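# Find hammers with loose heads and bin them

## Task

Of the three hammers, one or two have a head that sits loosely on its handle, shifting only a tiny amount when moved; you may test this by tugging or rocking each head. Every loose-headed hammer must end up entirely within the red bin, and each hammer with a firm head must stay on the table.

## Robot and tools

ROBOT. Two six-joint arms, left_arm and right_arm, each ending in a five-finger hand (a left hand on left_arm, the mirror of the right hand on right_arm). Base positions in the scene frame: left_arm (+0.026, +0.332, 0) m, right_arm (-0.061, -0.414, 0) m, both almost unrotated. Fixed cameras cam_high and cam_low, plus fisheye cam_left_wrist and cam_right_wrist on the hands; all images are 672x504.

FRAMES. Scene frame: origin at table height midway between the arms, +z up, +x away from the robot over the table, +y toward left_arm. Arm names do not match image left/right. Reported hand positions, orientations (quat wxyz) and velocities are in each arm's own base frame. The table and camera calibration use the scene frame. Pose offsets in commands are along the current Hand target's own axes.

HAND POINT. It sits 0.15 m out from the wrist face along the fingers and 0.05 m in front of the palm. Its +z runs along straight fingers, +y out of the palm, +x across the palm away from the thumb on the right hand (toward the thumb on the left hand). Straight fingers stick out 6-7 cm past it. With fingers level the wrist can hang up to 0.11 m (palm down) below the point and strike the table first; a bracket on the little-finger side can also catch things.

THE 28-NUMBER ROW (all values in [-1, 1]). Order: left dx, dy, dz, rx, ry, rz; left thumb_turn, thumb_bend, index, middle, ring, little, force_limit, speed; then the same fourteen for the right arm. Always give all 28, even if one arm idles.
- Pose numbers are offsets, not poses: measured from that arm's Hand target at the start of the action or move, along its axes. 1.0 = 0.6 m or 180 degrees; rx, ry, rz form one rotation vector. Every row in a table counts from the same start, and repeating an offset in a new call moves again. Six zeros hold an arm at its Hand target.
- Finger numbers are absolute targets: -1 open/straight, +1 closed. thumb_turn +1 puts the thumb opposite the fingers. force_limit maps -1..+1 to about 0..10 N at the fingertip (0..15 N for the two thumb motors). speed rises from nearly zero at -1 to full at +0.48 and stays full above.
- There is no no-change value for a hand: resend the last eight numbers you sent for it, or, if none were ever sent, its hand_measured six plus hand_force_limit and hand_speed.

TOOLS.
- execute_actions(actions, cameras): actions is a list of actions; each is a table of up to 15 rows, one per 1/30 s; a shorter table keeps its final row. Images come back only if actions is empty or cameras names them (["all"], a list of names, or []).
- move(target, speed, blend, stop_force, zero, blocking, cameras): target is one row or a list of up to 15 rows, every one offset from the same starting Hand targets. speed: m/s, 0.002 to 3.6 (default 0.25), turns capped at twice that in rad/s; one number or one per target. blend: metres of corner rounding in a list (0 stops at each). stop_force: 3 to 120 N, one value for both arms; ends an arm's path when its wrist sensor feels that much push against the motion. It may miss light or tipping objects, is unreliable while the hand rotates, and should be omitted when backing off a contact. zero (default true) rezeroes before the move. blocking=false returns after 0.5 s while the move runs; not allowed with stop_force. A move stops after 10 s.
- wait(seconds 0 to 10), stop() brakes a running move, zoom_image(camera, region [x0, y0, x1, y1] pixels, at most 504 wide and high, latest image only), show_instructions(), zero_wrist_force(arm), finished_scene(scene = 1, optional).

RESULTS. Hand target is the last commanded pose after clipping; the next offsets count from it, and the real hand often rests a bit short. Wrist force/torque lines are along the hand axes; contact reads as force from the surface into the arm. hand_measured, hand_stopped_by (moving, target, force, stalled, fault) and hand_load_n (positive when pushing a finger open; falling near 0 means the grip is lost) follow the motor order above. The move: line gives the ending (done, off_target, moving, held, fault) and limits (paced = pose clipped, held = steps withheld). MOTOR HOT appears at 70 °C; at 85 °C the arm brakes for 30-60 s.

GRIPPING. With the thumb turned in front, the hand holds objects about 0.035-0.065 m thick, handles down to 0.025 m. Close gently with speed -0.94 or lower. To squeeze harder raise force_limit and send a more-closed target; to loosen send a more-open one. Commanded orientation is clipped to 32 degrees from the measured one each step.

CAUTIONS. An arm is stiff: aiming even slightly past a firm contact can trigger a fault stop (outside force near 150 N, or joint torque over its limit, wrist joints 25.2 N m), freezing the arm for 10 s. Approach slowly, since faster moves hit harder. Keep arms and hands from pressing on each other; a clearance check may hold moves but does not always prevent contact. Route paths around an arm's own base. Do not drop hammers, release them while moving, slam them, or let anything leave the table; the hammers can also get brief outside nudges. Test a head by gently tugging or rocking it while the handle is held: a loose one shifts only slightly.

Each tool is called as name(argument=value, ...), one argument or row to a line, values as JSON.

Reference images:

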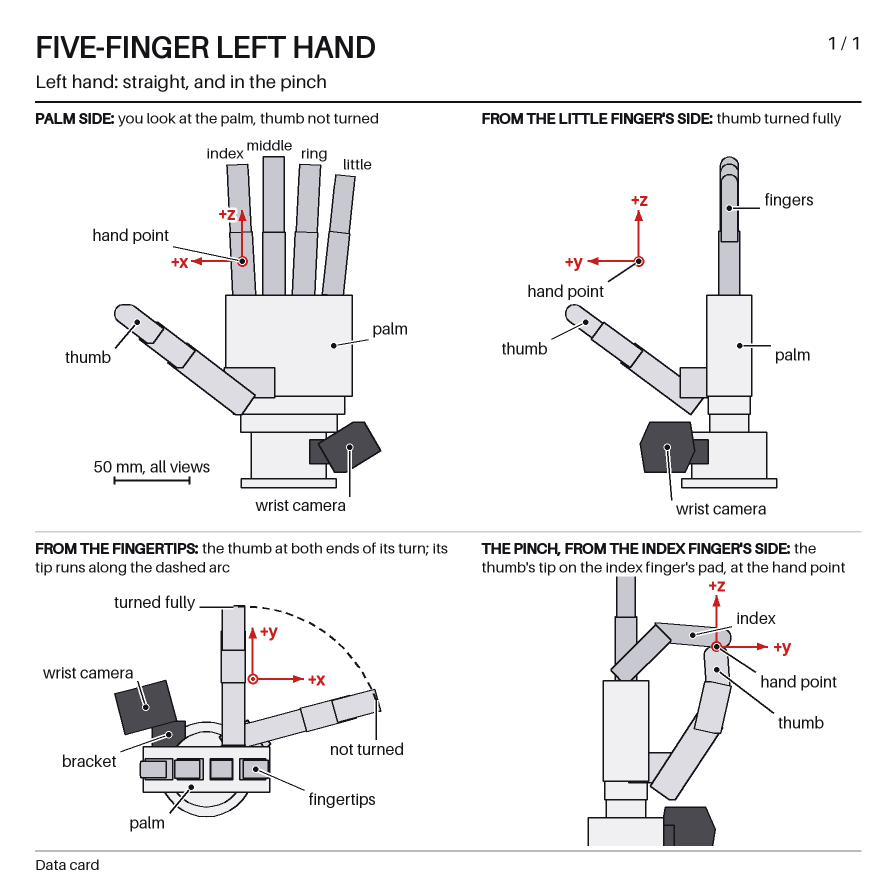

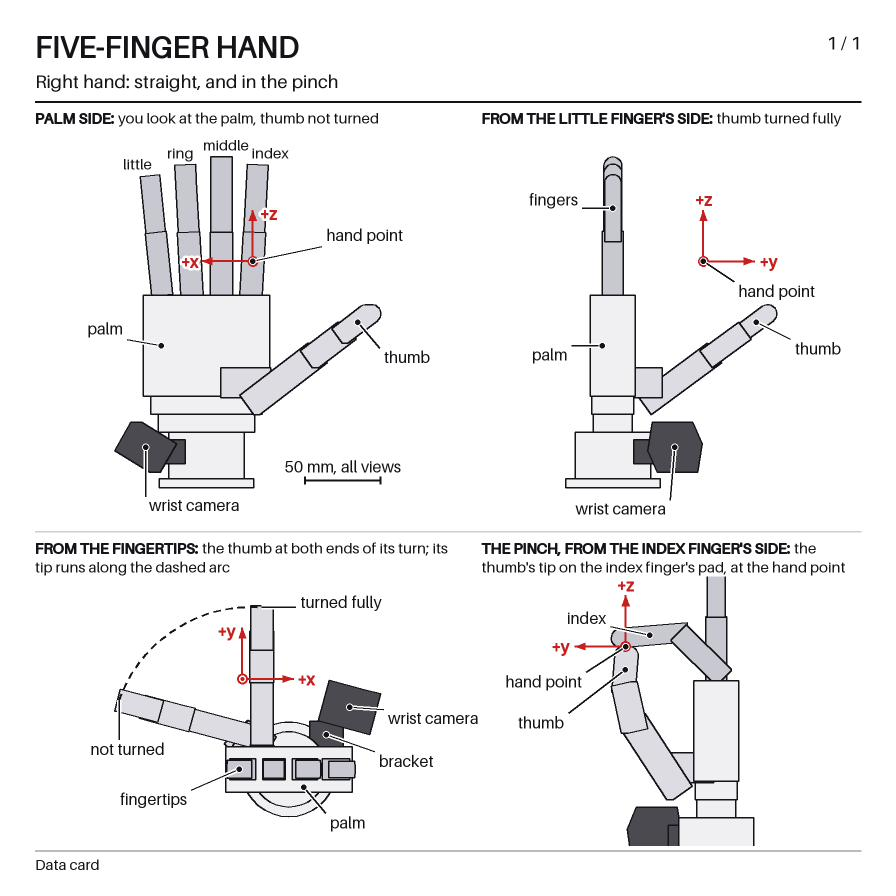

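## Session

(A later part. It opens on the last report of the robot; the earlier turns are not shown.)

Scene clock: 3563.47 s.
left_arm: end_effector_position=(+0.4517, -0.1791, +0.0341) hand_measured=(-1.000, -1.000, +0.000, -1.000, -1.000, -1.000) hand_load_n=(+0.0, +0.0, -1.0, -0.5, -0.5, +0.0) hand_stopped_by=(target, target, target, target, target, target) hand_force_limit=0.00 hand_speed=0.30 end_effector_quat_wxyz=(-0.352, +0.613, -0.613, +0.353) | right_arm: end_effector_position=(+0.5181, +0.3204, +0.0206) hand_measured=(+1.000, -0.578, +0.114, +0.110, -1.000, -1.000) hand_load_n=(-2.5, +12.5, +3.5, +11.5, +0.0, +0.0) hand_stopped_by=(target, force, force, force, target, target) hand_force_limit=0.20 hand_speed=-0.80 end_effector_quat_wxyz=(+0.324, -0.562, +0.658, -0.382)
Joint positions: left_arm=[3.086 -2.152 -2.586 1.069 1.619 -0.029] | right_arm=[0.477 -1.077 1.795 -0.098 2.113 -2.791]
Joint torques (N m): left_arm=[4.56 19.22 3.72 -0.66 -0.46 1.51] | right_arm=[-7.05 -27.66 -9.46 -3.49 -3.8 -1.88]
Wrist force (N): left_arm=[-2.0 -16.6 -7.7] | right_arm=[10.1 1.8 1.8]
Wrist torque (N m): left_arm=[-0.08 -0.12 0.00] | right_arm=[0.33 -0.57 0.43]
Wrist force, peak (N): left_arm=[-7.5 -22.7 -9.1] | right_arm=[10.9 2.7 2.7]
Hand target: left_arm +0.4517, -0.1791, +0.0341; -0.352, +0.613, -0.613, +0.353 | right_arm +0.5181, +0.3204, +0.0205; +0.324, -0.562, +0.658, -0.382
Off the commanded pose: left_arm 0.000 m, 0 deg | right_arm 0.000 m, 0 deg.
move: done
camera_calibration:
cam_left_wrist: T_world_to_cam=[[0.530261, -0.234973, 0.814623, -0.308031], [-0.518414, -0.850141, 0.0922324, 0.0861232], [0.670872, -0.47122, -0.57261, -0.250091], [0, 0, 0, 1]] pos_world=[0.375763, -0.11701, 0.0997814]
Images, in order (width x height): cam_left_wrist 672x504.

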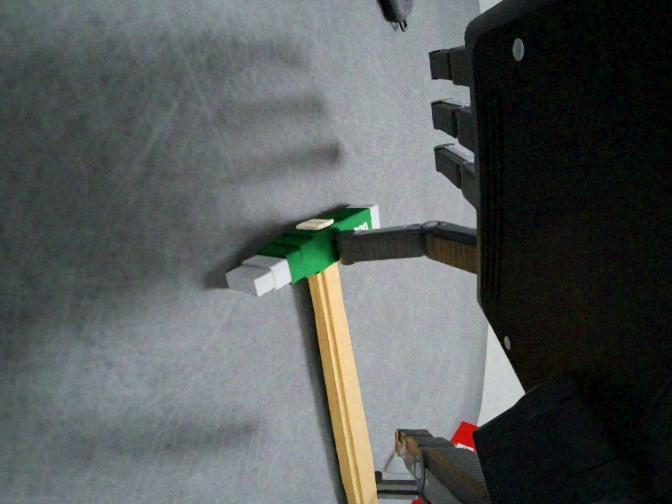

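move(
  target=[0, 0, 0, 0, 0, 0, -1, -1, 0, -1, -1, -1, 0.0, 0.3, 0, 0.0, 0.0, 0.0278, 0, 0, 1, -0.5, 0.35, 0.35, -1, -1, 0.2, -0.8],
  speed=0.05,
  cameras=["cam_left_wrist"],
)

zoom_image(
  camera="cam_left_wrist",
  region=[270, 200, 390, 290],
)

move(
  target=[0, 0, 0, 0, 0, 0, -1, -1, 0, -1, -1, -1, 0.0, 0.3, 0, 0.0, 0.0, -0.0556, 0, 0, 1, -0.5, 0.35, 0.35, -1, -1, 0.2, -0.8],
  speed=0.05,
  cameras=["cam_left_wrist"],
)

zoom_image(
  camera="cam_left_wrist",
  region=[270, 200, 390, 290],
)

Scene clock: 3581.87 s.
left_arm: end_effector_position=(+0.4517, -0.1791, +0.0341) hand_measured=(-1.000, -1.000, +0.000, -1.000, -1.000, -1.000) hand_load_n=(+0.0, +0.0, -1.0, +0.0, +0.0, +0.0) hand_stopped_by=(target, target, target, target, target, target) hand_force_limit=0.00 hand_speed=0.30 end_effector_quat_wxyz=(-0.352, +0.613, -0.613, +0.353) | right_arm: end_effector_position=(+0.5181, +0.3204, +0.0206) hand_measured=(+1.000, -0.578, +0.114, +0.110, -1.000, -1.000) hand_load_n=(-7.0, +14.0, +3.5, +7.0, +0.0, +0.0) hand_stopped_by=(target, force, force, force, target, target) hand_force_limit=0.20 hand_speed=-0.80 end_effector_quat_wxyz=(+0.349, -0.547, +0.641, -0.410)
Joint positions: left_arm=[3.086 -2.152 -2.586 1.069 1.619 -0.029] | right_arm=[0.498 -1.087 1.854 -0.237 2.159 -2.83]
Joint torques (N m): left_arm=[-1.51 11.97 -1.61 -1.49 -3.04 1.67] | right_arm=[-4.11 -12.04 0.49 -4.23 2.03 -3.2]
Wrist force (N): left_arm=[-3.4 -16.8 -7.5] | right_arm=[4.5 -44.8 -58.3]
Wrist torque (N m): left_arm=[-0.10 -0.15 0.00] | right_arm=[-2.95 0.25 -0.19]
Wrist force, peak (N): left_arm=[-3.4 -17.2 -7.6] | right_arm=[4.5 -44.8 -58.3]
Hand target: left_arm +0.4517, -0.1791, +0.0341; -0.352, +0.613, -0.613, +0.353 | right_arm +0.5181, +0.3204, +0.0205; +0.348, -0.547, +0.641, -0.410
Off the commanded pose: left_arm 0.000 m, 0 deg | right_arm 0.000 m, 0 deg.
move: done
camera_calibration:
cam_left_wrist: T_world_to_cam=[[0.530261, -0.234973, 0.814623, -0.308031], [-0.518414, -0.850141, 0.0922324, 0.0861232], [0.670872, -0.47122, -0.57261, -0.250091], [0, 0, 0, 1]] pos_world=[0.375763, -0.11701, 0.0997814]
Images, in order (width x height): cam_left_wrist 672x504.

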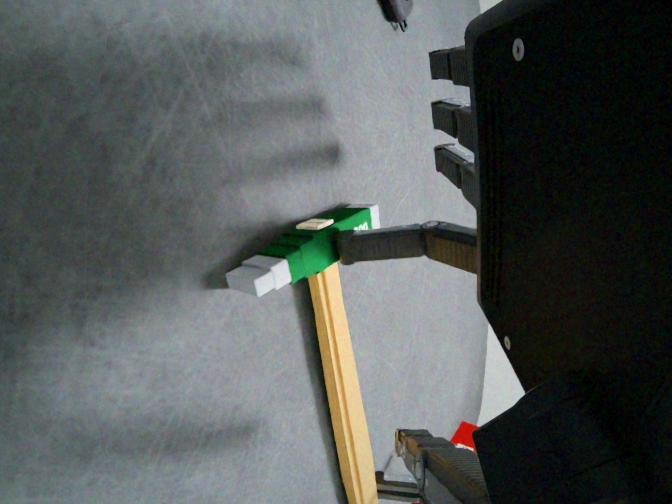

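Scaled by 4.200 from the camera's 672x504 image, which has a finer 960x720 frame.

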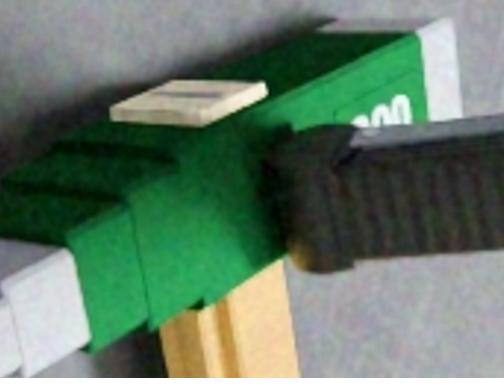

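Scene clock: 3584.00 s.
left_arm: end_effector_position=(+0.4517, -0.1791, +0.0341) hand_measured=(-1.000, -1.000, +0.000, -1.000, -1.000, -1.000) hand_load_n=(-0.5, +0.0, -1.0, +0.0, +0.0, +0.0) hand_stopped_by=(target, target, target, target, target, target) hand_force_limit=0.00 hand_speed=0.30 end_effector_quat_wxyz=(-0.352, +0.613, -0.613, +0.353) | right_arm: end_effector_position=(+0.5181, +0.3204, +0.0205) hand_measured=(+1.000, -0.578, +0.114, +0.110, -1.000, -1.000) hand_load_n=(+2.5, +13.0, +1.0, +10.5, +0.0, +0.0) hand_stopped_by=(target, force, force, force, target, target) hand_force_limit=0.20 hand_speed=-0.80 end_effector_quat_wxyz=(+0.299, -0.575, +0.674, -0.353)
Joint positions: left_arm=[3.086 -2.152 -2.586 1.069 1.619 -0.029] | right_arm=[0.456 -1.061 1.735 0.033 2.065 -2.759]
Joint torques (N m): left_arm=[-4.5 12.28 -3.93 -1.87 -2.79 1.69] | right_arm=[-8.82 -26.52 -23.39 3.31 -2.27 1.84]
Wrist force (N): left_arm=[-1.4 -16.5 -7.6] | right_arm=[2.9 1.2 2.4]
Wrist torque (N m): left_arm=[-0.10 -0.12 -0.01] | right_arm=[0.43 -0.61 0.30]
Wrist force, peak (N): left_arm=[-3.5 -17.2 -7.7] | right_arm=[4.2 -44.8 -58.4]
Hand target: left_arm +0.4517, -0.1791, +0.0341; -0.352, +0.613, -0.613, +0.353 | right_arm +0.5181, +0.3204, +0.0205; +0.299, -0.575, +0.674, -0.353
Off the commanded pose: left_arm 0.000 m, 0 deg | right_arm 0.000 m, 0 deg.
move: done
camera_calibration:
cam_left_wrist: T_world_to_cam=[[0.530261, -0.234973, 0.814623, -0.308031], [-0.518414, -0.850141, 0.0922324, 0.0861232], [0.670872, -0.47122, -0.57261, -0.250091], [0, 0, 0, 1]] pos_world=[0.375763, -0.11701, 0.0997814]
Images, in order (width x height): cam_left_wrist 672x504.

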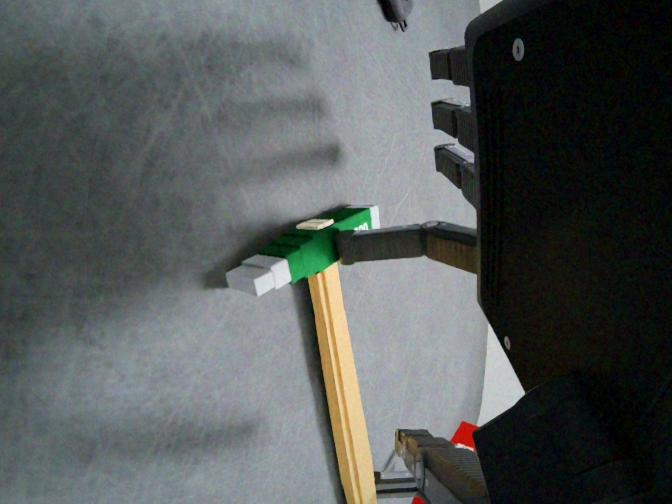

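Scaled by 4.200 from the camera's 672x504 image, which has a finer 960x720 frame.

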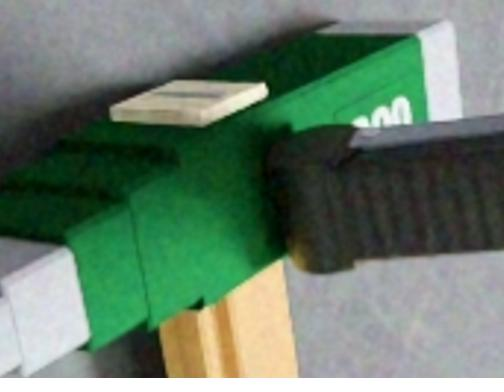

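move(
  target=[0, -0.05, -0.029, 0, 0, 0, -1, -1, 0, -1, -1, -1, 0.0, 0.3, 0, 0, 0, 0, 0, 0, 1, -0.62, -0.4, -0.4, -1, -1, 0.2, -0.4],
  speed=0.05,
)

move(
  target=[0, -0.173, -0.1, 0, 0, 0, -1, -1, 0, -1, -1, -1, 0.0, 0.3, 0, -0.13, -0.075, 0, 0, 0, 1, -0.62, -0.4, -0.4, -1, -1, 0.2, -0.4],
  speed=0.15,
  cameras=["cam_high", "cam_left_wrist"],
)

Scene clock: 3609.17 s.
left_arm: end_effector_position=(+0.4516, -0.1791, +0.0687) hand_measured=(-1.000, -1.000, +0.000, -1.000, -1.000, -1.000) hand_load_n=(+0.0, +0.0, +0.0, +0.0, +0.0, +0.0) hand_stopped_by=(target, target, target, target, target, target) hand_force_limit=0.00 hand_speed=0.30 end_effector_quat_wxyz=(-0.352, +0.613, -0.613, +0.353) | right_arm: end_effector_position=(+0.5181, +0.3204, +0.0205) hand_measured=(+1.000, -0.620, -0.400, +0.004, -1.000, -1.000) hand_load_n=(+0.0, +0.0, +0.0, -19.5, +0.0, +0.0) hand_stopped_by=(target, target, target, stalled, target, target) hand_force_limit=0.20 hand_speed=-0.40 end_effector_quat_wxyz=(+0.299, -0.575, +0.674, -0.353)
Joint positions: left_arm=[3.086 -1.996 -2.594 0.921 1.619 -0.029] | right_arm=[0.456 -1.061 1.735 0.033 2.065 -2.759]
Joint torques (N m): left_arm=[9.59 29.96 9.02 -0.38 0.22 2.01] | right_arm=[-9.62 -27.15 -16.36 -2.52 0.29 1.37]
Wrist force (N): left_arm=[0.5 -0.2 -0.5] | right_arm=[2.5 -4.4 -11.0]
Wrist torque (N m): left_arm=[-0.05 -0.04 -0.11] | right_arm=[0.23 -0.35 0.14]
Wrist force, peak (N): left_arm=[-1.8 -16.8 -7.9] | right_arm=[2.7 -4.1 -11.8]
Hand target: left_arm +0.4517, -0.1791, +0.0688; -0.352, +0.613, -0.613, +0.353 | right_arm +0.5181, +0.3204, +0.0205; +0.299, -0.575, +0.674, -0.353
Off the commanded pose: left_arm 0.000 m, 0 deg | right_arm 0.000 m, 0 deg.
move: done

Scene clock: 3610.57 s.
left_arm: end_effector_position=(+0.4520, -0.1790, +0.1887) hand_measured=(-1.000, -1.000, +0.000, -1.000, -1.000, -1.000) hand_load_n=(+0.0, +0.0, +0.0, +0.0, +0.0, +0.0) hand_stopped_by=(target, target, target, target, target, target) hand_force_limit=0.00 hand_speed=0.30 end_effector_quat_wxyz=(-0.352, +0.613, -0.613, +0.353) | right_arm: end_effector_position=(+0.5257, +0.3194, +0.1102) hand_measured=(+1.000, -0.620, -0.400, +0.004, -1.000, -1.000) hand_load_n=(+0.0, +0.0, +0.0, +0.0, +0.0, +0.0) hand_stopped_by=(target, target, target, stalled, target, target) hand_force_limit=0.20 hand_speed=-0.40 end_effector_quat_wxyz=(+0.299, -0.575, +0.674, -0.353)
Joint positions: left_arm=[3.087 -1.522 -2.518 0.371 1.618 -0.029] | right_arm=[0.447 -1.166 1.626 0.243 2.058 -2.766]
Joint torques (N m): left_arm=[10.78 20.08 25.95 -0.51 -2.35 2.36] | right_arm=[-9.93 -47.89 -26.47 3.21 -2.07 -1.54]
Wrist force (N): left_arm=[0.8 0.0 -0.2] | right_arm=[2.4 1.6 2.0]
Wrist torque (N m): left_arm=[-0.04 -0.05 -0.12] | right_arm=[0.26 -0.62 0.46]
Wrist force, peak (N): left_arm=[0.9 -0.9 -0.8] | right_arm=[2.5 -4.2 -11.0]
Hand target: left_arm +0.4520, -0.1790, +0.1887; -0.352, +0.613, -0.613, +0.353 | right_arm +0.5257, +0.3194, +0.1103; +0.299, -0.575, +0.674, -0.353
Off the commanded pose: left_arm 0.000 m, 0 deg | right_arm 0.000 m, 0 deg.
move: done
camera_calibration:
cam_left_wrist: T_world_to_cam=[[0.530261, -0.234973, 0.814623, -0.434079], [-0.518414, -0.850141, 0.0922324, 0.0721656], [0.670872, -0.47122, -0.57261, -0.161844], [0, 0, 0, 1]] pos_world=[0.376163, -0.11691, 0.254281]
Images, in order (width x height): cam_high 672x504, cam_left_wrist 672x504.

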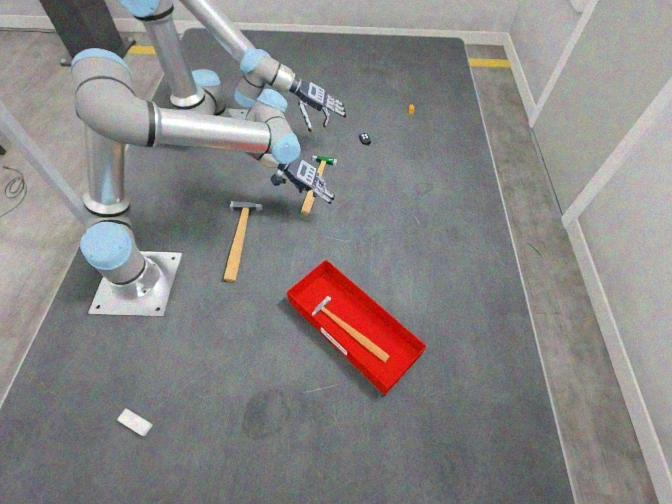

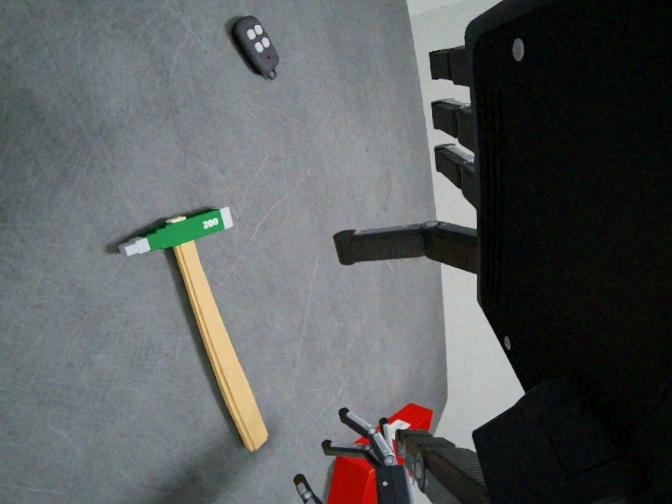

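move(
  target=[0, 0, 0, 0, 0, 0, -1, -1, 0, -1, -1, -1, 0.0, 0.3, 0.3543, 0.1405, -0.2875, 0.0278, 0, 0, 1, -0.55, -0.4, -0.4, -1, -1, 0.2, 0],
  speed=0.2,
  cameras=["cam_right_wrist", "cam_high"],
)

Scene clock: 3622.40 s.
left_arm: end_effector_position=(+0.4520, -0.1790, +0.1887) hand_measured=(-1.000, -1.000, +0.000, -1.000, -1.000, -1.000) hand_load_n=(+0.0, +0.0, +0.0, +0.0, -0.5, +0.0) hand_stopped_by=(target, target, target, target, target, target) hand_force_limit=0.00 hand_speed=0.30 end_effector_quat_wxyz=(-0.352, +0.613, -0.613, +0.353) | right_arm: end_effector_position=(+0.3047, +0.1396, +0.1402) hand_measured=(+1.000, -0.550, -0.400, +0.004, -1.000, -1.000) hand_load_n=(+0.0, +0.0, +0.0, +0.0, +0.0, +0.0) hand_stopped_by=(target, target, target, stalled, target, target) hand_force_limit=0.20 hand_speed=0.00 end_effector_quat_wxyz=(+0.324, -0.562, +0.658, -0.382)
Joint positions: left_arm=[3.087 -1.521 -2.518 0.371 1.618 -0.029] | right_arm=[0.05 -2.047 2.405 0.173 1.753 -3.038]
Joint torques (N m): left_arm=[10.99 19.54 26.33 -0.41 -2.47 2.26] | right_arm=[-9.34 -12.45 -11.16 2.61 -2.71 -2.32]
Wrist force (N): left_arm=[0.7 0.2 -0.5] | right_arm=[2.3 1.6 2.2]
Wrist torque (N m): left_arm=[0.02 -0.04 -0.14] | right_arm=[0.31 -0.62 0.45]
Wrist force, peak (N): left_arm=[0.9 0.3 -0.4] | right_arm=[2.9 1.8 2.3]
Hand target: left_arm +0.4520, -0.1790, +0.1887; -0.352, +0.613, -0.613, +0.353 | right_arm +0.3047, +0.1396, +0.1402; +0.324, -0.562, +0.658, -0.382
Off the commanded pose: left_arm 0.000 m, 0 deg | right_arm 0.000 m, 0 deg.
move: done
camera_calibration:
cam_right_wrist: T_world_to_cam=[[-0.533773, -0.216659, -0.817402, 0.303756], [-0.455429, 0.88811, 0.0619999, 0.00401684], [0.71251, 0.405363, -0.572722, -0.0803208], [0, 0, 0, 1]] pos_world=[0.221195, 0.094803, 0.20204]
Images, in order (width x height): cam_high 672x504, cam_right_wrist 672x504.

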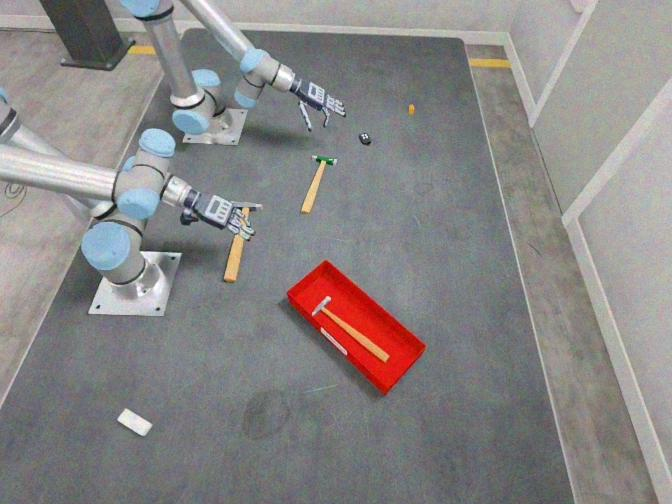

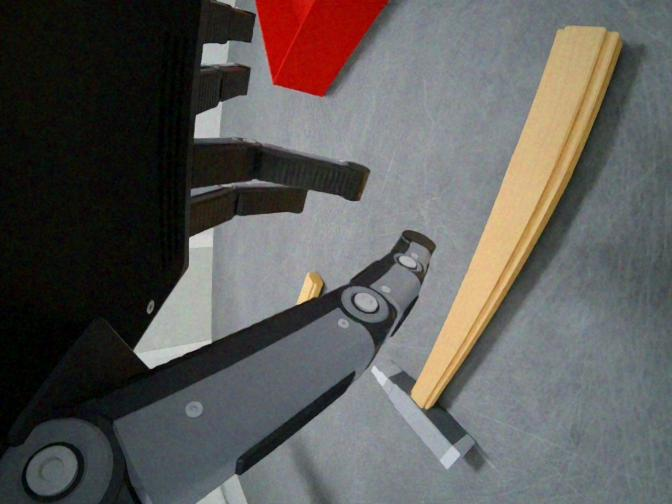

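move(
  target=[0, 0, 0, 0, 0, 0, -1, -1, 0, -1, -1, -1, 0.0, 0.3, 0.0045, 0.1513, 0.0547, 0, -0.0433, -0.025, 1, -0.55, -0.41, -0.41, -1, -1, 0.2, 0],
  speed=0.1,
  cameras=["cam_right_wrist"],
)

move(
  target=[0.4375, 0.3192, -0.3238, 0, 0, 0, -1, -1, 0, -1, -1, -1, 0.0, 0.3, 0, 0, 0, 0, 0, 0, 1, -0.55, -0.41, -0.41, -1, -1, 0.2, 0],
  speed=0.15,
  cameras=["cam_left_wrist", "cam_high"],
)

Scene clock: 3649.60 s.
left_arm: end_effector_position=(+0.4520, -0.1790, +0.1887) hand_measured=(-1.000, -1.000, +0.000, -1.000, -1.000, -1.000) hand_load_n=(+0.0, +0.0, +0.0, +0.0, +0.0, +0.0) hand_stopped_by=(target, target, target, target, target, target) hand_force_limit=0.00 hand_speed=0.30 end_effector_quat_wxyz=(-0.352, +0.613, -0.613, +0.353) | right_arm: end_effector_position=(+0.2936, +0.1395, +0.0829) hand_measured=(+1.000, -0.550, -0.410, -0.410, -1.000, -1.000) hand_load_n=(+0.0, +0.0, +0.0, +0.0, +0.0, +0.0) hand_stopped_by=(target, target, target, target, target, target) hand_force_limit=0.20 hand_speed=0.00 end_effector_quat_wxyz=(-0.340, +0.592, -0.632, +0.368)
Joint positions: left_arm=[3.087 -1.521 -2.518 0.371 1.618 -0.029] | right_arm=[-0.107 -2.066 2.572 0.016 1.541 -3.167]
Joint torques (N m): left_arm=[11.14 19.61 26.09 -0.37 -2.49 2.19] | right_arm=[8.73 13.95 -27.48 2.58 2.83 1.85]
Wrist force (N): left_arm=[0.9 0.2 -0.1] | right_arm=[2.2 1.6 2.2]
Wrist torque (N m): left_arm=[0.00 -0.07 -0.12] | right_arm=[0.28 -0.62 0.25]
Wrist force, peak (N): left_arm=[0.8 0.5 -0.4] | right_arm=[3.1 4.4 3.1]
Hand target: left_arm +0.4520, -0.1790, +0.1887; -0.352, +0.613, -0.613, +0.353 | right_arm +0.2936, +0.1395, +0.0829; -0.339, +0.592, -0.632, +0.368 (not the last commanded pose)
Off the commanded pose: left_arm 0.000 m, 0 deg | right_arm 0.038 m, 4 deg.
move: held (right_arm; a check stopped the path); limits=held
pose unreachable (right arm): on one or more control steps of this call, first in action 0 (counted from 0), this arm could not follow its commanded pose, so it was not sent that pose on those steps. It may still have moved: this result reports where it is.
cause: moving toward the commanded pose would bring two parts of the arm too close to each other (joints 3 (elbow) to 5 (wrist 2) lie between them).
camera_calibration:
cam_right_wrist: T_world_to_cam=[[-0.512878, -0.267683, -0.81566, 0.251786], [-0.533821, 0.843549, 0.0588259, 0.0321815], [0.672302, 0.465587, -0.575533, -0.101527], [0, 0, 0, 1]] pos_world=[0.214571, 0.0875217, 0.145047]
Images, in order (width x height): cam_right_wrist 672x504.

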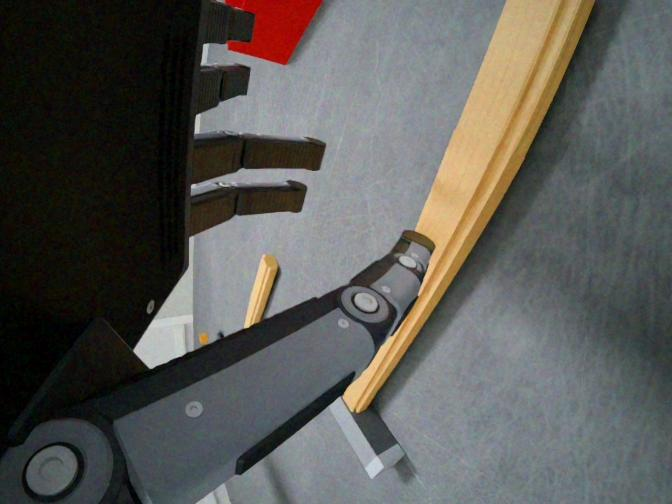

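Scene clock: 3652.73 s.
left_arm: end_effector_position=(+0.1880, -0.4417, +0.1210) hand_measured=(-1.000, -1.000, +0.000, -1.000, -1.000, -1.000) hand_load_n=(+0.0, +0.0, +0.0, +0.0, +0.0, +0.0) hand_stopped_by=(target, target, target, target, target, target) hand_force_limit=0.00 hand_speed=0.30 end_effector_quat_wxyz=(-0.352, +0.613, -0.613, +0.353) | right_arm: end_effector_position=(+0.2936, +0.1395, +0.0829) hand_measured=(+1.000, -0.550, -0.410, -0.410, -1.000, -1.000) hand_load_n=(+0.0, +0.0, +0.0, +0.0, -0.5, +0.0) hand_stopped_by=(target, target, target, target, target, target) hand_force_limit=0.20 hand_speed=0.00 end_effector_quat_wxyz=(-0.339, +0.592, -0.632, +0.368)
Joint positions: left_arm=[1.906 -1.779 -2.356 -0.063 2.526 -0.966] | right_arm=[-0.107 -2.066 2.572 0.016 1.541 -3.166]
Joint torques (N m): left_arm=[-14.13 16.23 24.64 -0.42 3.63 -1.92] | right_arm=[8.46 12.12 -27.1 1.31 2.45 1.53]
Wrist force (N): left_arm=[0.2 -0.2 0.0] | right_arm=[2.3 1.7 2.2]
Wrist torque (N m): left_arm=[-0.04 0.03 -0.11] | right_arm=[0.31 -0.64 0.25]
Wrist force, peak (N): left_arm=[1.1 0.6 -0.6] | right_arm=[2.5 1.9 2.4]
Hand target: left_arm +0.1880, -0.4417, +0.1210; -0.352, +0.613, -0.613, +0.353 | right_arm +0.2936, +0.1395, +0.0829; -0.339, +0.592, -0.632, +0.368
Off the commanded pose: left_arm 0.000 m, 0 deg | right_arm 0.000 m, 0 deg.
move: done
camera_calibration:
cam_left_wrist: T_world_to_cam=[[0.530249, -0.234993, 0.814625, -0.300621], [-0.518427, -0.850135, 0.0922134, -0.281828], [0.670872, -0.47122, -0.57261, -0.147221], [0, 0, 0, 1]] pos_world=[0.112063, -0.37961, 0.186581]
Images, in order (width x height): cam_high 672x504, cam_left_wrist 672x504.

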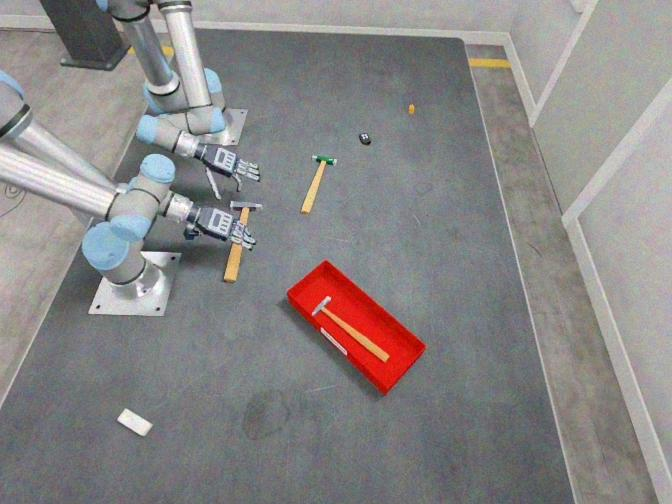

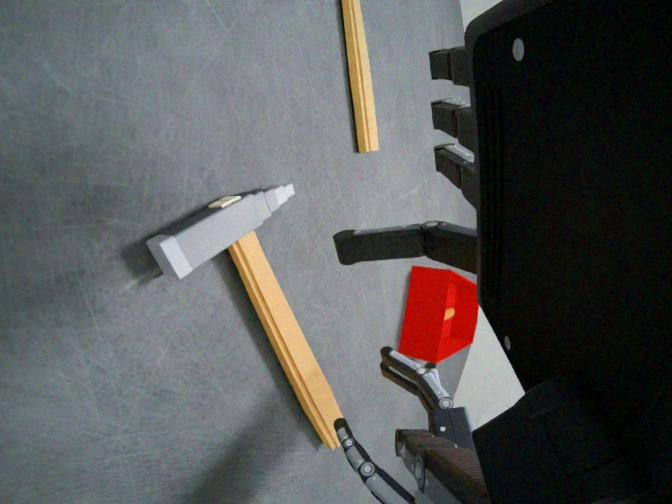

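move(
  target=[0, 0, 0, 0, 0, 0, 1, -0.55, -0.4, -0.4, -1, -1, 0.0, 0.3, 0.15, -0.2453, -0.1417, 0, 0, 0, 1, -0.55, -0.41, -0.41, -1, -1, 0.2, 0],
  speed=0.2,
)

move(
  target=[0.0705, 0.0802, 0.0977, 0, 0, 0, 1, -0.55, -0.4, -0.4, -1, -1, 0.0, 0.3, 0, 0, 0, 0, 0, 0, 1, -0.55, -0.41, -0.41, -1, -1, 0.2, 0],
  speed=0.15,
  cameras=["cam_left_wrist", "cam_high"],
)

Scene clock: 3684.87 s.
left_arm: end_effector_position=(+0.1880, -0.4417, +0.1210) hand_measured=(+1.000, -0.550, -0.400, -0.400, -1.000, -1.000) hand_load_n=(+0.0, +0.0, -0.5, +0.0, +0.0, +0.0) hand_stopped_by=(target, target, target, target, target, target) hand_force_limit=0.00 hand_speed=0.30 end_effector_quat_wxyz=(-0.352, +0.613, -0.613, +0.353) | right_arm: end_effector_position=(+0.2888, +0.0517, +0.2535) hand_measured=(+1.000, -0.550, -0.410, -0.410, -1.000, -1.000) hand_load_n=(+0.5, +0.0, +0.0, +0.0, +0.0, +0.0) hand_stopped_by=(target, target, target, target, target, target) hand_force_limit=0.20 hand_speed=0.00 end_effector_quat_wxyz=(-0.276, +0.604, -0.655, +0.362)
Joint positions: left_arm=[1.906 -1.779 -2.356 -0.063 2.526 -0.966] | right_arm=[-1.109 -2.378 2.23 1.031 0.861 -3.907]
Joint torques (N m): left_arm=[-12.86 22.01 20.42 0.23 1.67 -1.97] | right_arm=[-9.72 0.48 -10.92 3.76 -3.16 -2.14]
Wrist force (N): left_arm=[0.6 -0.1 -0.1] | right_arm=[2.1 1.6 2.4]
Wrist torque (N m): left_arm=[-0.02 -0.04 -0.09] | right_arm=[0.26 -0.58 0.42]
Wrist force, peak (N): left_arm=[0.7 -0.4 0.1] | right_arm=[2.4 2.8 2.6]
Hand target: left_arm +0.1880, -0.4417, +0.1210; -0.352, +0.613, -0.613, +0.353 | right_arm +0.2872, +0.0509, +0.2534; -0.339, +0.592, -0.632, +0.368
Off the commanded pose: left_arm 0.000 m, 0 deg | right_arm 0.002 m, 8 deg.
move: off_target (right_arm)

Scene clock: 3686.00 s.
left_arm: end_effector_position=(+0.2145, -0.4840, +0.0500) hand_measured=(+1.000, -0.550, -0.400, -0.400, -1.000, -1.000) hand_load_n=(+0.0, +0.0, +0.0, +0.0, +0.0, +0.0) hand_stopped_by=(target, target, target, target, target, target) hand_force_limit=0.00 hand_speed=0.30 end_effector_quat_wxyz=(-0.352, +0.613, -0.613, +0.353) | right_arm: end_effector_position=(+0.2888, +0.0517, +0.2535) hand_measured=(+1.000, -0.550, -0.410, -0.410, -1.000, -1.000) hand_load_n=(+0.0, +0.0, +0.0, +0.0, +0.0, +0.0) hand_stopped_by=(target, target, target, target, target, target) hand_force_limit=0.20 hand_speed=0.00 end_effector_quat_wxyz=(-0.276, +0.604, -0.655, +0.362)
Joint positions: left_arm=[1.931 -2.057 -2.262 0.152 2.513 -0.928] | right_arm=[-1.109 -2.378 2.23 1.031 0.861 -3.907]
Joint torques (N m): left_arm=[11.22 24.69 21.39 5.39 -1.33 2.3] | right_arm=[-9.98 4.15 -9.78 3.98 -3.33 -2.33]
Wrist force (N): left_arm=[0.7 -0.1 0.1] | right_arm=[2.5 2.0 2.3]
Wrist torque (N m): left_arm=[-0.03 -0.03 -0.16] | right_arm=[0.31 -0.65 0.46]
Wrist force, peak (N): left_arm=[1.1 0.8 0.7] | right_arm=[2.5 2.0 2.3]
Hand target: left_arm +0.2145, -0.4840, +0.0499; -0.352, +0.613, -0.613, +0.353 | right_arm +0.2888, +0.0517, +0.2535; -0.276, +0.604, -0.655, +0.362 (not the last commanded pose)
Off the commanded pose: left_arm 0.000 m, 0 deg | right_arm 0.002 m, 8 deg.
move: off_target (right_arm)
camera_calibration:
cam_left_wrist: T_world_to_cam=[[0.530261, -0.234973, 0.814623, -0.266791], [-0.518414, -0.850141, 0.0922324, -0.297595], [0.670872, -0.47122, -0.57261, -0.225635], [0, 0, 0, 1]] pos_world=[0.138563, -0.42201, 0.115581]
Images, in order (width x height): cam_high 672x504, cam_left_wrist 672x504.

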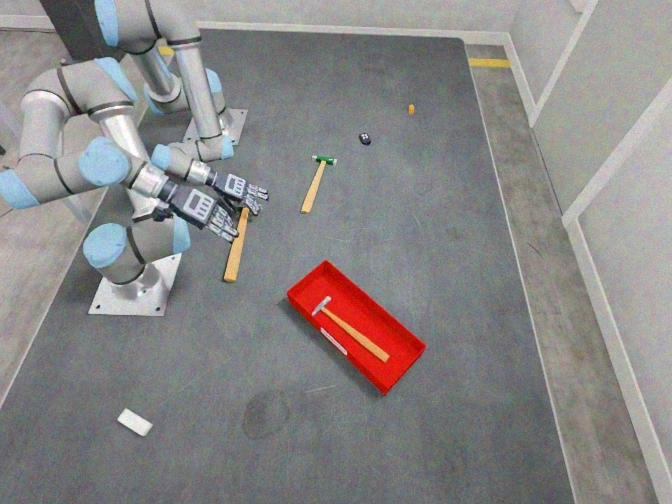

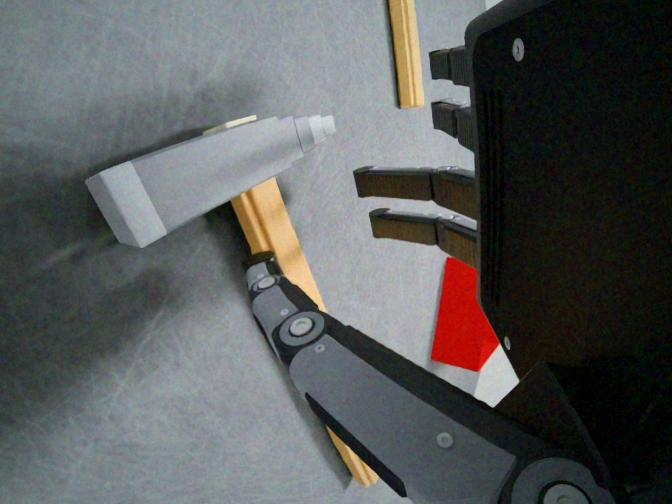

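move(
  target=[0, 0.0426, 0.0246, 0, 0, 0, 1, -0.58, -0.4, -0.4, -1, -1, 0.0, 0.3, 0, 0, 0, 0, 0, 0, 1, -0.55, -0.41, -0.41, -1, -1, 0.2, 0],
  speed=0.03,
  stop_force=4,
)

move(
  target=[0, 0, 0, 0, 0, 0, 1, -0.58, 0.3, 0.3, -1, -1, -0.2, -0.8, 0, 0, 0, 0, 0, 0, 1, -0.55, -0.41, -0.41, -1, -1, 0.2, 0],
  speed=0.03,
  cameras=["cam_left_wrist"],
)

Scene clock: 3702.73 s.
left_arm: end_effector_position=(+0.2144, -0.4841, +0.0204) hand_measured=(+1.000, -0.580, -0.400, -0.400, -1.000, -1.000) hand_load_n=(+0.0, +0.0, +0.0, +0.0, +0.0, -0.5) hand_stopped_by=(target, target, target, target, target, target) hand_force_limit=0.00 hand_speed=0.30 end_effector_quat_wxyz=(-0.352, +0.613, -0.613, +0.353) | right_arm: end_effector_position=(+0.2888, +0.0517, +0.2535) hand_measured=(+1.000, -0.550, -0.410, -0.410, -1.000, -1.000) hand_load_n=(+0.5, +0.0, +0.0, +0.0, +0.0, +0.0) hand_stopped_by=(target, target, target, target, target, target) hand_force_limit=0.20 hand_speed=0.00 end_effector_quat_wxyz=(-0.276, +0.604, -0.655, +0.362)
Joint positions: left_arm=[1.931 -2.142 -2.262 0.236 2.513 -0.929] | right_arm=[-1.109 -2.378 2.23 1.031 0.861 -3.907]
Joint torques (N m): left_arm=[-13.82 26.22 19.66 5.34 3.7 2] | right_arm=[-10.08 16.46 -10.71 3.79 -3.11 -2.29]
Wrist force (N): left_arm=[0.6 -0.3 -0.1] | right_arm=[2.3 1.7 2.5]
Wrist torque (N m): left_arm=[-0.06 -0.02 -0.13] | right_arm=[0.26 -0.63 0.44]
Wrist force, peak (N): left_arm=[1.2 -0.1 0.0] | right_arm=[2.4 2.0 2.6]
Hand target: left_arm +0.2144, -0.4841, +0.0204; -0.352, +0.613, -0.613, +0.353 | right_arm +0.2888, +0.0517, +0.2535; -0.276, +0.604, -0.655, +0.362
Off the commanded pose: left_arm 0.000 m, 0 deg | right_arm 0.000 m, 0 deg.
move: done

Scene clock: 3704.17 s.
left_arm: end_effector_position=(+0.2144, -0.4841, +0.0204) hand_measured=(+1.000, -0.582, +0.244, -0.236, -1.000, -1.000) hand_load_n=(-1.0, +4.5, +6.5, +3.5, +0.0, +0.0) hand_stopped_by=(target, target, force, force, target, target) hand_force_limit=-0.20 hand_speed=-0.80 end_effector_quat_wxyz=(-0.352, +0.613, -0.613, +0.353) | right_arm: end_effector_position=(+0.2888, +0.0517, +0.2535) hand_measured=(+1.000, -0.550, -0.410, -0.410, -1.000, -1.000) hand_load_n=(+0.0, +0.0, +0.0, -0.5, +0.0, +0.0) hand_stopped_by=(target, target, target, target, target, target) hand_force_limit=0.20 hand_speed=0.00 end_effector_quat_wxyz=(-0.276, +0.604, -0.655, +0.362)
Joint positions: left_arm=[1.931 -2.142 -2.262 0.236 2.513 -0.929] | right_arm=[-1.109 -2.378 2.23 1.031 0.861 -3.907]
Joint torques (N m): left_arm=[-13.88 26.77 10.27 -0.73 -1.9 1.91] | right_arm=[-9.99 17.87 -11.23 3.61 -3.31 -2.33]
Wrist force (N): left_arm=[0.4 -4.4 -0.2] | right_arm=[2.4 1.5 2.2]
Wrist torque (N m): left_arm=[0.03 -0.09 0.00] | right_arm=[0.25 -0.64 0.44]
Wrist force, peak (N): left_arm=[0.5 -5.9 0.1] | right_arm=[2.5 1.8 2.5]
Hand target: left_arm +0.2144, -0.4841, +0.0204; -0.352, +0.613, -0.613, +0.353 | right_arm +0.2888, +0.0517, +0.2535; -0.276, +0.604, -0.655, +0.362
Off the commanded pose: left_arm 0.000 m, 0 deg | right_arm 0.000 m, 0 deg.
move: done
camera_calibration:
cam_left_wrist: T_world_to_cam=[[0.530261, -0.234973, 0.814623, -0.242707], [-0.518414, -0.850141, 0.0922324, -0.294926], [0.670872, -0.47122, -0.57261, -0.242459], [0, 0, 0, 1]] pos_world=[0.138463, -0.42201, 0.0860814]
Images, in order (width x height): cam_left_wrist 672x504.

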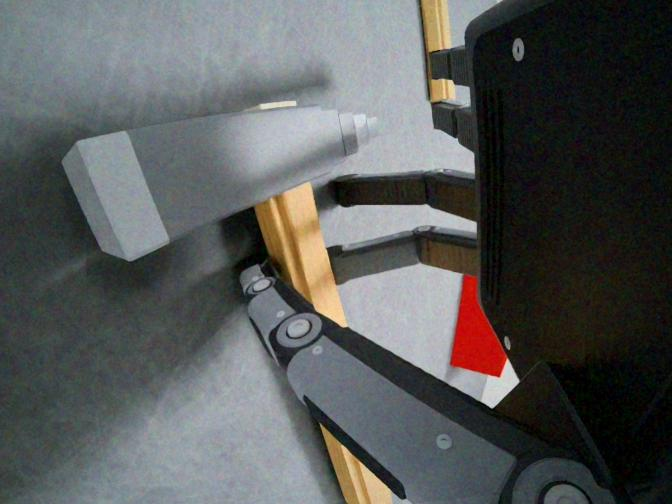

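execute_actions(
  actions=[],
  cameras=["cam_high","cam_left_wrist"],
)

Scene clock: 3738.37 s.
left_arm: end_effector_position=(+0.2144, -0.4841, +0.0204) hand_measured=(+1.000, -0.582, +0.244, -0.236, -1.000, -1.000) hand_load_n=(-1.5, +4.0, +6.5, +3.5, +0.0, +0.0) hand_stopped_by=(target, target, force, force, target, target) hand_force_limit=-0.20 hand_speed=-0.80 end_effector_quat_wxyz=(-0.352, +0.613, -0.613, +0.353) | right_arm: end_effector_position=(+0.2888, +0.0517, +0.2535) hand_measured=(+1.000, -0.550, -0.410, -0.410, -1.000, -1.000) hand_load_n=(+0.0, +0.0, +0.0, +0.0, +0.0, +0.0) hand_stopped_by=(target, target, target, target, target, target) hand_force_limit=0.20 hand_speed=0.00 end_effector_quat_wxyz=(-0.276, +0.604, -0.655, +0.362)
Joint positions: left_arm=[1.931 -2.142 -2.262 0.236 2.513 -0.929] | right_arm=[-1.109 -2.378 2.23 1.031 0.861 -3.907]
Joint velocities: within noise
Joint torques (N m): left_arm=[-13.07 26.69 -3.64 -0.73 1.62 1.86] | right_arm=[-8.91 18.22 -10.14 3.93 -3.18 -2.18]
Motor temperatures (°C): left_arm=[28 30 27 35 33 33] | right_arm=[27 31 27 35 34 31]
Wrist force (N): left_arm=[0.4 -4.5 -0.2] | right_arm=[2.2 1.8 2.1]
Wrist torque (N m): left_arm=[0.04 -0.08 0.00] | right_arm=[0.31 -0.60 0.44]
Wrist force, peak (N): left_arm=[0.6 -4.8 -0.2] | right_arm=[2.7 1.8 2.4]
Hand target: left_arm +0.2144, -0.4841, +0.0204; -0.352, +0.613, -0.613, +0.353 | right_arm +0.2888, +0.0517, +0.2535; -0.276, +0.604, -0.655, +0.362
Off the commanded pose: left_arm 0.000 m, 0 deg | right_arm 0.000 m, 0 deg.
camera_calibration:
cam_left_wrist: T_world_to_cam=[[0.530316, -0.235011, 0.814577, -0.242726], [-0.518408, -0.850145, 0.0922275, -0.294928], [0.670834, -0.471193, -0.572677, -0.242437], [0, 0, 0, 1]] pos_world=[0.138463, -0.42201, 0.0860814]
Images, in order (width x height): cam_high 672x504, cam_left_wrist 672x504.

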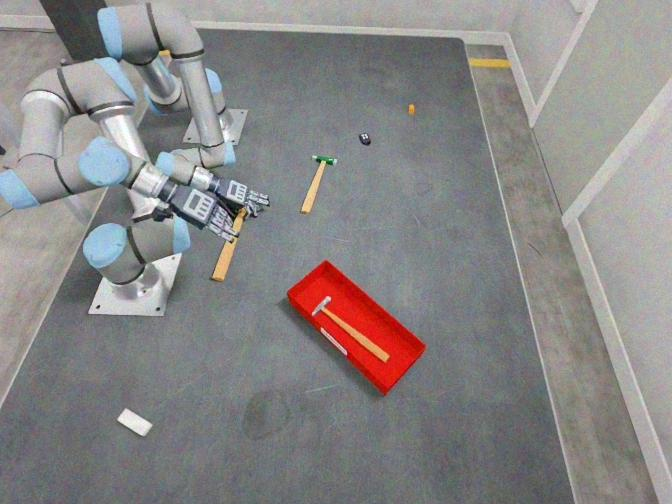

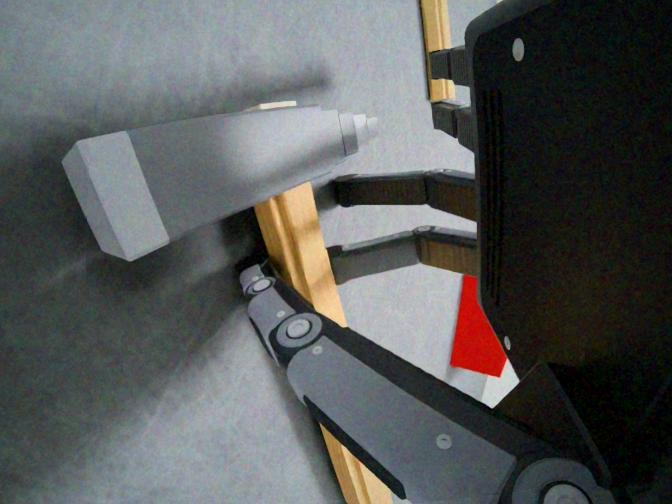

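move(
  target=[0, -0.00217, -0.00125, 0, 0, 0, 1, -0.58, 0.24, -0.4, -1, -1, -0.2, -0.8, 0, 0, 0, 0, 0, 0, 1, -0.55, -0.41, -0.41, -1, -1, 0.2, 0],
  speed=0.02,
)

move(
  target=[0, 0, 0, 0, 0, 0, 1, -0.58, 0.3, 0.3, -1, -1, -0.2, -0.8, 0, 0, 0, 0, 0, 0, 1, -0.55, -0.41, -0.41, -1, -1, 0.2, 0],
  speed=0.02,
  cameras=["cam_left_wrist"],
)

Scene clock: 3751.63 s.
left_arm: end_effector_position=(+0.2144, -0.4841, +0.0219) hand_measured=(+1.000, -0.582, +0.240, -0.400, -1.000, -1.000) hand_load_n=(-1.0, +3.5, +5.0, +0.0, +0.0, +0.0) hand_stopped_by=(target, target, force, target, target, target) hand_force_limit=-0.20 hand_speed=-0.80 end_effector_quat_wxyz=(-0.352, +0.613, -0.613, +0.353) | right_arm: end_effector_position=(+0.2888, +0.0517, +0.2535) hand_measured=(+1.000, -0.550, -0.410, -0.410, -1.000, -1.000) hand_load_n=(+0.0, +0.0, +0.0, +0.0, +0.0, +0.0) hand_stopped_by=(target, target, target, target, target, target) hand_force_limit=0.20 hand_speed=0.00 end_effector_quat_wxyz=(-0.276, +0.604, -0.655, +0.362)
Joint positions: left_arm=[1.931 -2.137 -2.262 0.232 2.513 -0.929] | right_arm=[-1.109 -2.378 2.23 1.031 0.861 -3.907]
Joint torques (N m): left_arm=[-9.93 40.95 -0.74 0.21 2.33 2.11] | right_arm=[-9.33 19.55 -10.36 3.76 -3.33 -2.3]
Wrist force (N): left_arm=[0.9 3.5 1.3] | right_arm=[2.3 1.8 2.1]
Wrist torque (N m): left_arm=[0.07 -0.06 -0.16] | right_arm=[0.30 -0.62 0.44]
Wrist force, peak (N): left_arm=[0.4 -4.9 -0.3] | right_arm=[2.6 1.9 2.5]
Hand target: left_arm +0.2144, -0.4841, +0.0219; -0.352, +0.613, -0.613, +0.353 | right_arm +0.2888, +0.0517, +0.2535; -0.276, +0.604, -0.655, +0.362
Off the commanded pose: left_arm 0.000 m, 0 deg | right_arm 0.000 m, 0 deg.
move: done

Scene clock: 3752.97 s.
left_arm: end_effector_position=(+0.2144, -0.4841, +0.0219) hand_measured=(+1.000, -0.582, +0.240, +0.188, -1.000, -1.000) hand_load_n=(+1.5, +6.0, +4.5, +3.0, +0.0, +0.0) hand_stopped_by=(target, target, force, force, target, target) hand_force_limit=-0.20 hand_speed=-0.80 end_effector_quat_wxyz=(-0.352, +0.613, -0.613, +0.353) | right_arm: end_effector_position=(+0.2888, +0.0517, +0.2535) hand_measured=(+1.000, -0.550, -0.410, -0.410, -1.000, -1.000) hand_load_n=(+0.0, +0.0, +0.0, +0.0, +0.0, +0.0) hand_stopped_by=(target, target, target, target, target, target) hand_force_limit=0.20 hand_speed=0.00 end_effector_quat_wxyz=(-0.276, +0.604, -0.655, +0.362)
Joint positions: left_arm=[1.931 -2.137 -2.262 0.232 2.513 -0.929] | right_arm=[-1.109 -2.378 2.23 1.031 0.861 -3.907]
Joint torques (N m): left_arm=[-4.36 39.99 -0.91 0.29 1.46 0.97] | right_arm=[-10.9 19.17 -10.5 4.04 -3.3 -2.27]
Wrist force (N): left_arm=[1.0 3.5 1.2] | right_arm=[2.3 1.7 2.1]
Wrist torque (N m): left_arm=[0.11 -0.06 -0.18] | right_arm=[0.28 -0.61 0.44]
Wrist force, peak (N): left_arm=[0.9 4.3 1.6] | right_arm=[2.5 2.0 2.3]
Hand target: left_arm +0.2144, -0.4841, +0.0219; -0.352, +0.613, -0.613, +0.353 | right_arm +0.2888, +0.0517, +0.2535; -0.276, +0.604, -0.655, +0.362
Off the commanded pose: left_arm 0.000 m, 0 deg | right_arm 0.000 m, 0 deg.
move: done
camera_calibration:
cam_left_wrist: T_world_to_cam=[[0.530261, -0.234973, 0.814623, -0.243929], [-0.518414, -0.850141, 0.0922324, -0.295064], [0.670872, -0.47122, -0.57261, -0.241601], [0, 0, 0, 1]] pos_world=[0.138463, -0.42201, 0.0875814]
Images, in order (width x height): cam_left_wrist 672x504.

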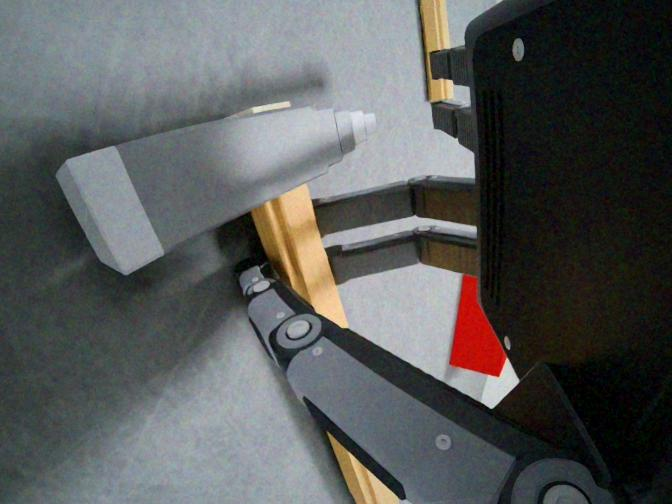

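move(
  target=[0, 0, 0, 0, 0, 0, 1, -0.48, 0.35, 0.35, -1, -1, 0.2, -0.8, 0, 0, 0, 0, 0, 0, 1, -0.55, -0.41, -0.41, -1, -1, 0.2, 0],
  speed=0.02,
)

move(
  target=[0, -0.00433, -0.0025, 0, 0, 0, 1, -0.48, 0.35, 0.35, -1, -1, 0.2, -0.8, 0, 0, 0, 0, 0, 0, 1, -0.55, -0.41, -0.41, -1, -1, 0.2, 0],
  speed=0.02,
  cameras=["cam_left_wrist"],
)

Scene clock: 3759.87 s.
left_arm: end_effector_position=(+0.2144, -0.4841, +0.0219) hand_measured=(+1.000, -0.580, +0.254, +0.204, -1.000, -1.000) hand_load_n=(+1.0, +9.5, +7.5, +6.5, +0.0, +0.0) hand_stopped_by=(target, force, force, force, target, target) hand_force_limit=0.20 hand_speed=-0.80 end_effector_quat_wxyz=(-0.352, +0.613, -0.613, +0.353) | right_arm: end_effector_position=(+0.2888, +0.0517, +0.2535) hand_measured=(+1.000, -0.550, -0.410, -0.410, -1.000, -1.000) hand_load_n=(+0.0, +0.0, +0.0, +0.0, +0.0, +0.0) hand_stopped_by=(target, target, target, target, target, target) hand_force_limit=0.20 hand_speed=0.00 end_effector_quat_wxyz=(-0.276, +0.604, -0.655, +0.362)
Joint positions: left_arm=[1.931 -2.137 -2.262 0.232 2.513 -0.929] | right_arm=[-1.109 -2.378 2.23 1.031 0.861 -3.907]
Joint torques (N m): left_arm=[9.51 33.22 0.57 1.78 -0.42 -1.01] | right_arm=[-10.2 18.69 -10.05 3.93 -3.11 -2.2]
Wrist force (N): left_arm=[0.3 2.7 0.6] | right_arm=[2.3 1.6 2.3]
Wrist torque (N m): left_arm=[0.01 0.00 -0.17] | right_arm=[0.27 -0.62 0.44]
Wrist force, peak (N): left_arm=[1.0 3.8 1.5] | right_arm=[2.4 1.9 2.4]
Hand target: left_arm +0.2144, -0.4841, +0.0219; -0.352, +0.613, -0.613, +0.353 | right_arm +0.2888, +0.0517, +0.2535; -0.276, +0.604, -0.655, +0.362
Off the commanded pose: left_arm 0.000 m, 0 deg | right_arm 0.000 m, 0 deg.
move: done

Scene clock: 3760.57 s.
left_arm: end_effector_position=(+0.2144, -0.4841, +0.0249) hand_measured=(+1.000, -0.580, +0.254, +0.204, -1.000, -1.000) hand_load_n=(+1.5, +11.0, +5.5, +4.5, +0.0, +0.0) hand_stopped_by=(target, force, force, force, target, target) hand_force_limit=0.20 hand_speed=-0.80 end_effector_quat_wxyz=(-0.352, +0.613, -0.613, +0.353) | right_arm: end_effector_position=(+0.2888, +0.0517, +0.2535) hand_measured=(+1.000, -0.550, -0.410, -0.410, -1.000, -1.000) hand_load_n=(+0.0, +0.0, +0.0, +0.0, +0.0, -0.5) hand_stopped_by=(target, target, target, target, target, target) hand_force_limit=0.20 hand_speed=0.00 end_effector_quat_wxyz=(-0.276, +0.604, -0.655, +0.362)
Joint positions: left_arm=[1.931 -2.129 -2.262 0.224 2.513 -0.929] | right_arm=[-1.109 -2.378 2.23 1.031 0.861 -3.907]
Joint torques (N m): left_arm=[10.48 40.5 -0.8 0.35 -0.8 1.48] | right_arm=[-9.56 18.12 -10.73 3.8 -2.94 -2.2]
Wrist force (N): left_arm=[0.8 4.5 1.8] | right_arm=[2.2 1.7 2.4]
Wrist torque (N m): left_arm=[0.19 -0.05 -0.16] | right_arm=[0.26 -0.60 0.43]
Wrist force, peak (N): left_arm=[0.7 4.6 2.0] | right_arm=[2.5 1.9 2.4]
Hand target: left_arm +0.2144, -0.4841, +0.0249; -0.352, +0.613, -0.613, +0.353 | right_arm +0.2888, +0.0517, +0.2535; -0.276, +0.604, -0.655, +0.362
Off the commanded pose: left_arm 0.000 m, 0 deg | right_arm 0.000 m, 0 deg.
move: done
camera_calibration:
cam_left_wrist: T_world_to_cam=[[0.530261, -0.234973, 0.814623, -0.246344], [-0.518414, -0.850141, 0.0922324, -0.29528], [0.670872, -0.47122, -0.57261, -0.240007], [0, 0, 0, 1]] pos_world=[0.138563, -0.42201, 0.0904814]
Images, in order (width x height): cam_left_wrist 672x504.

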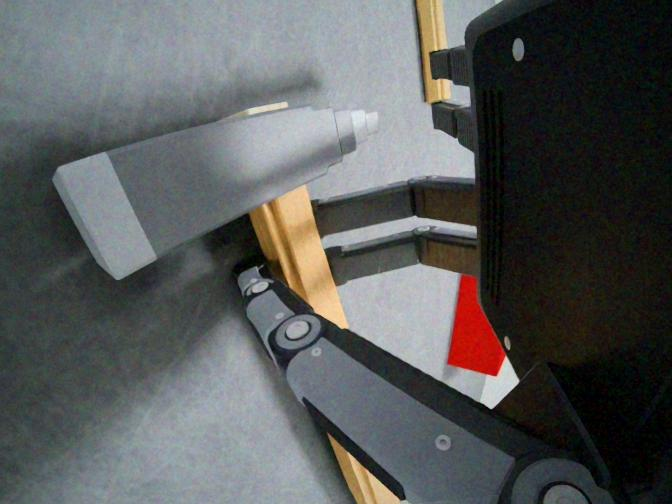

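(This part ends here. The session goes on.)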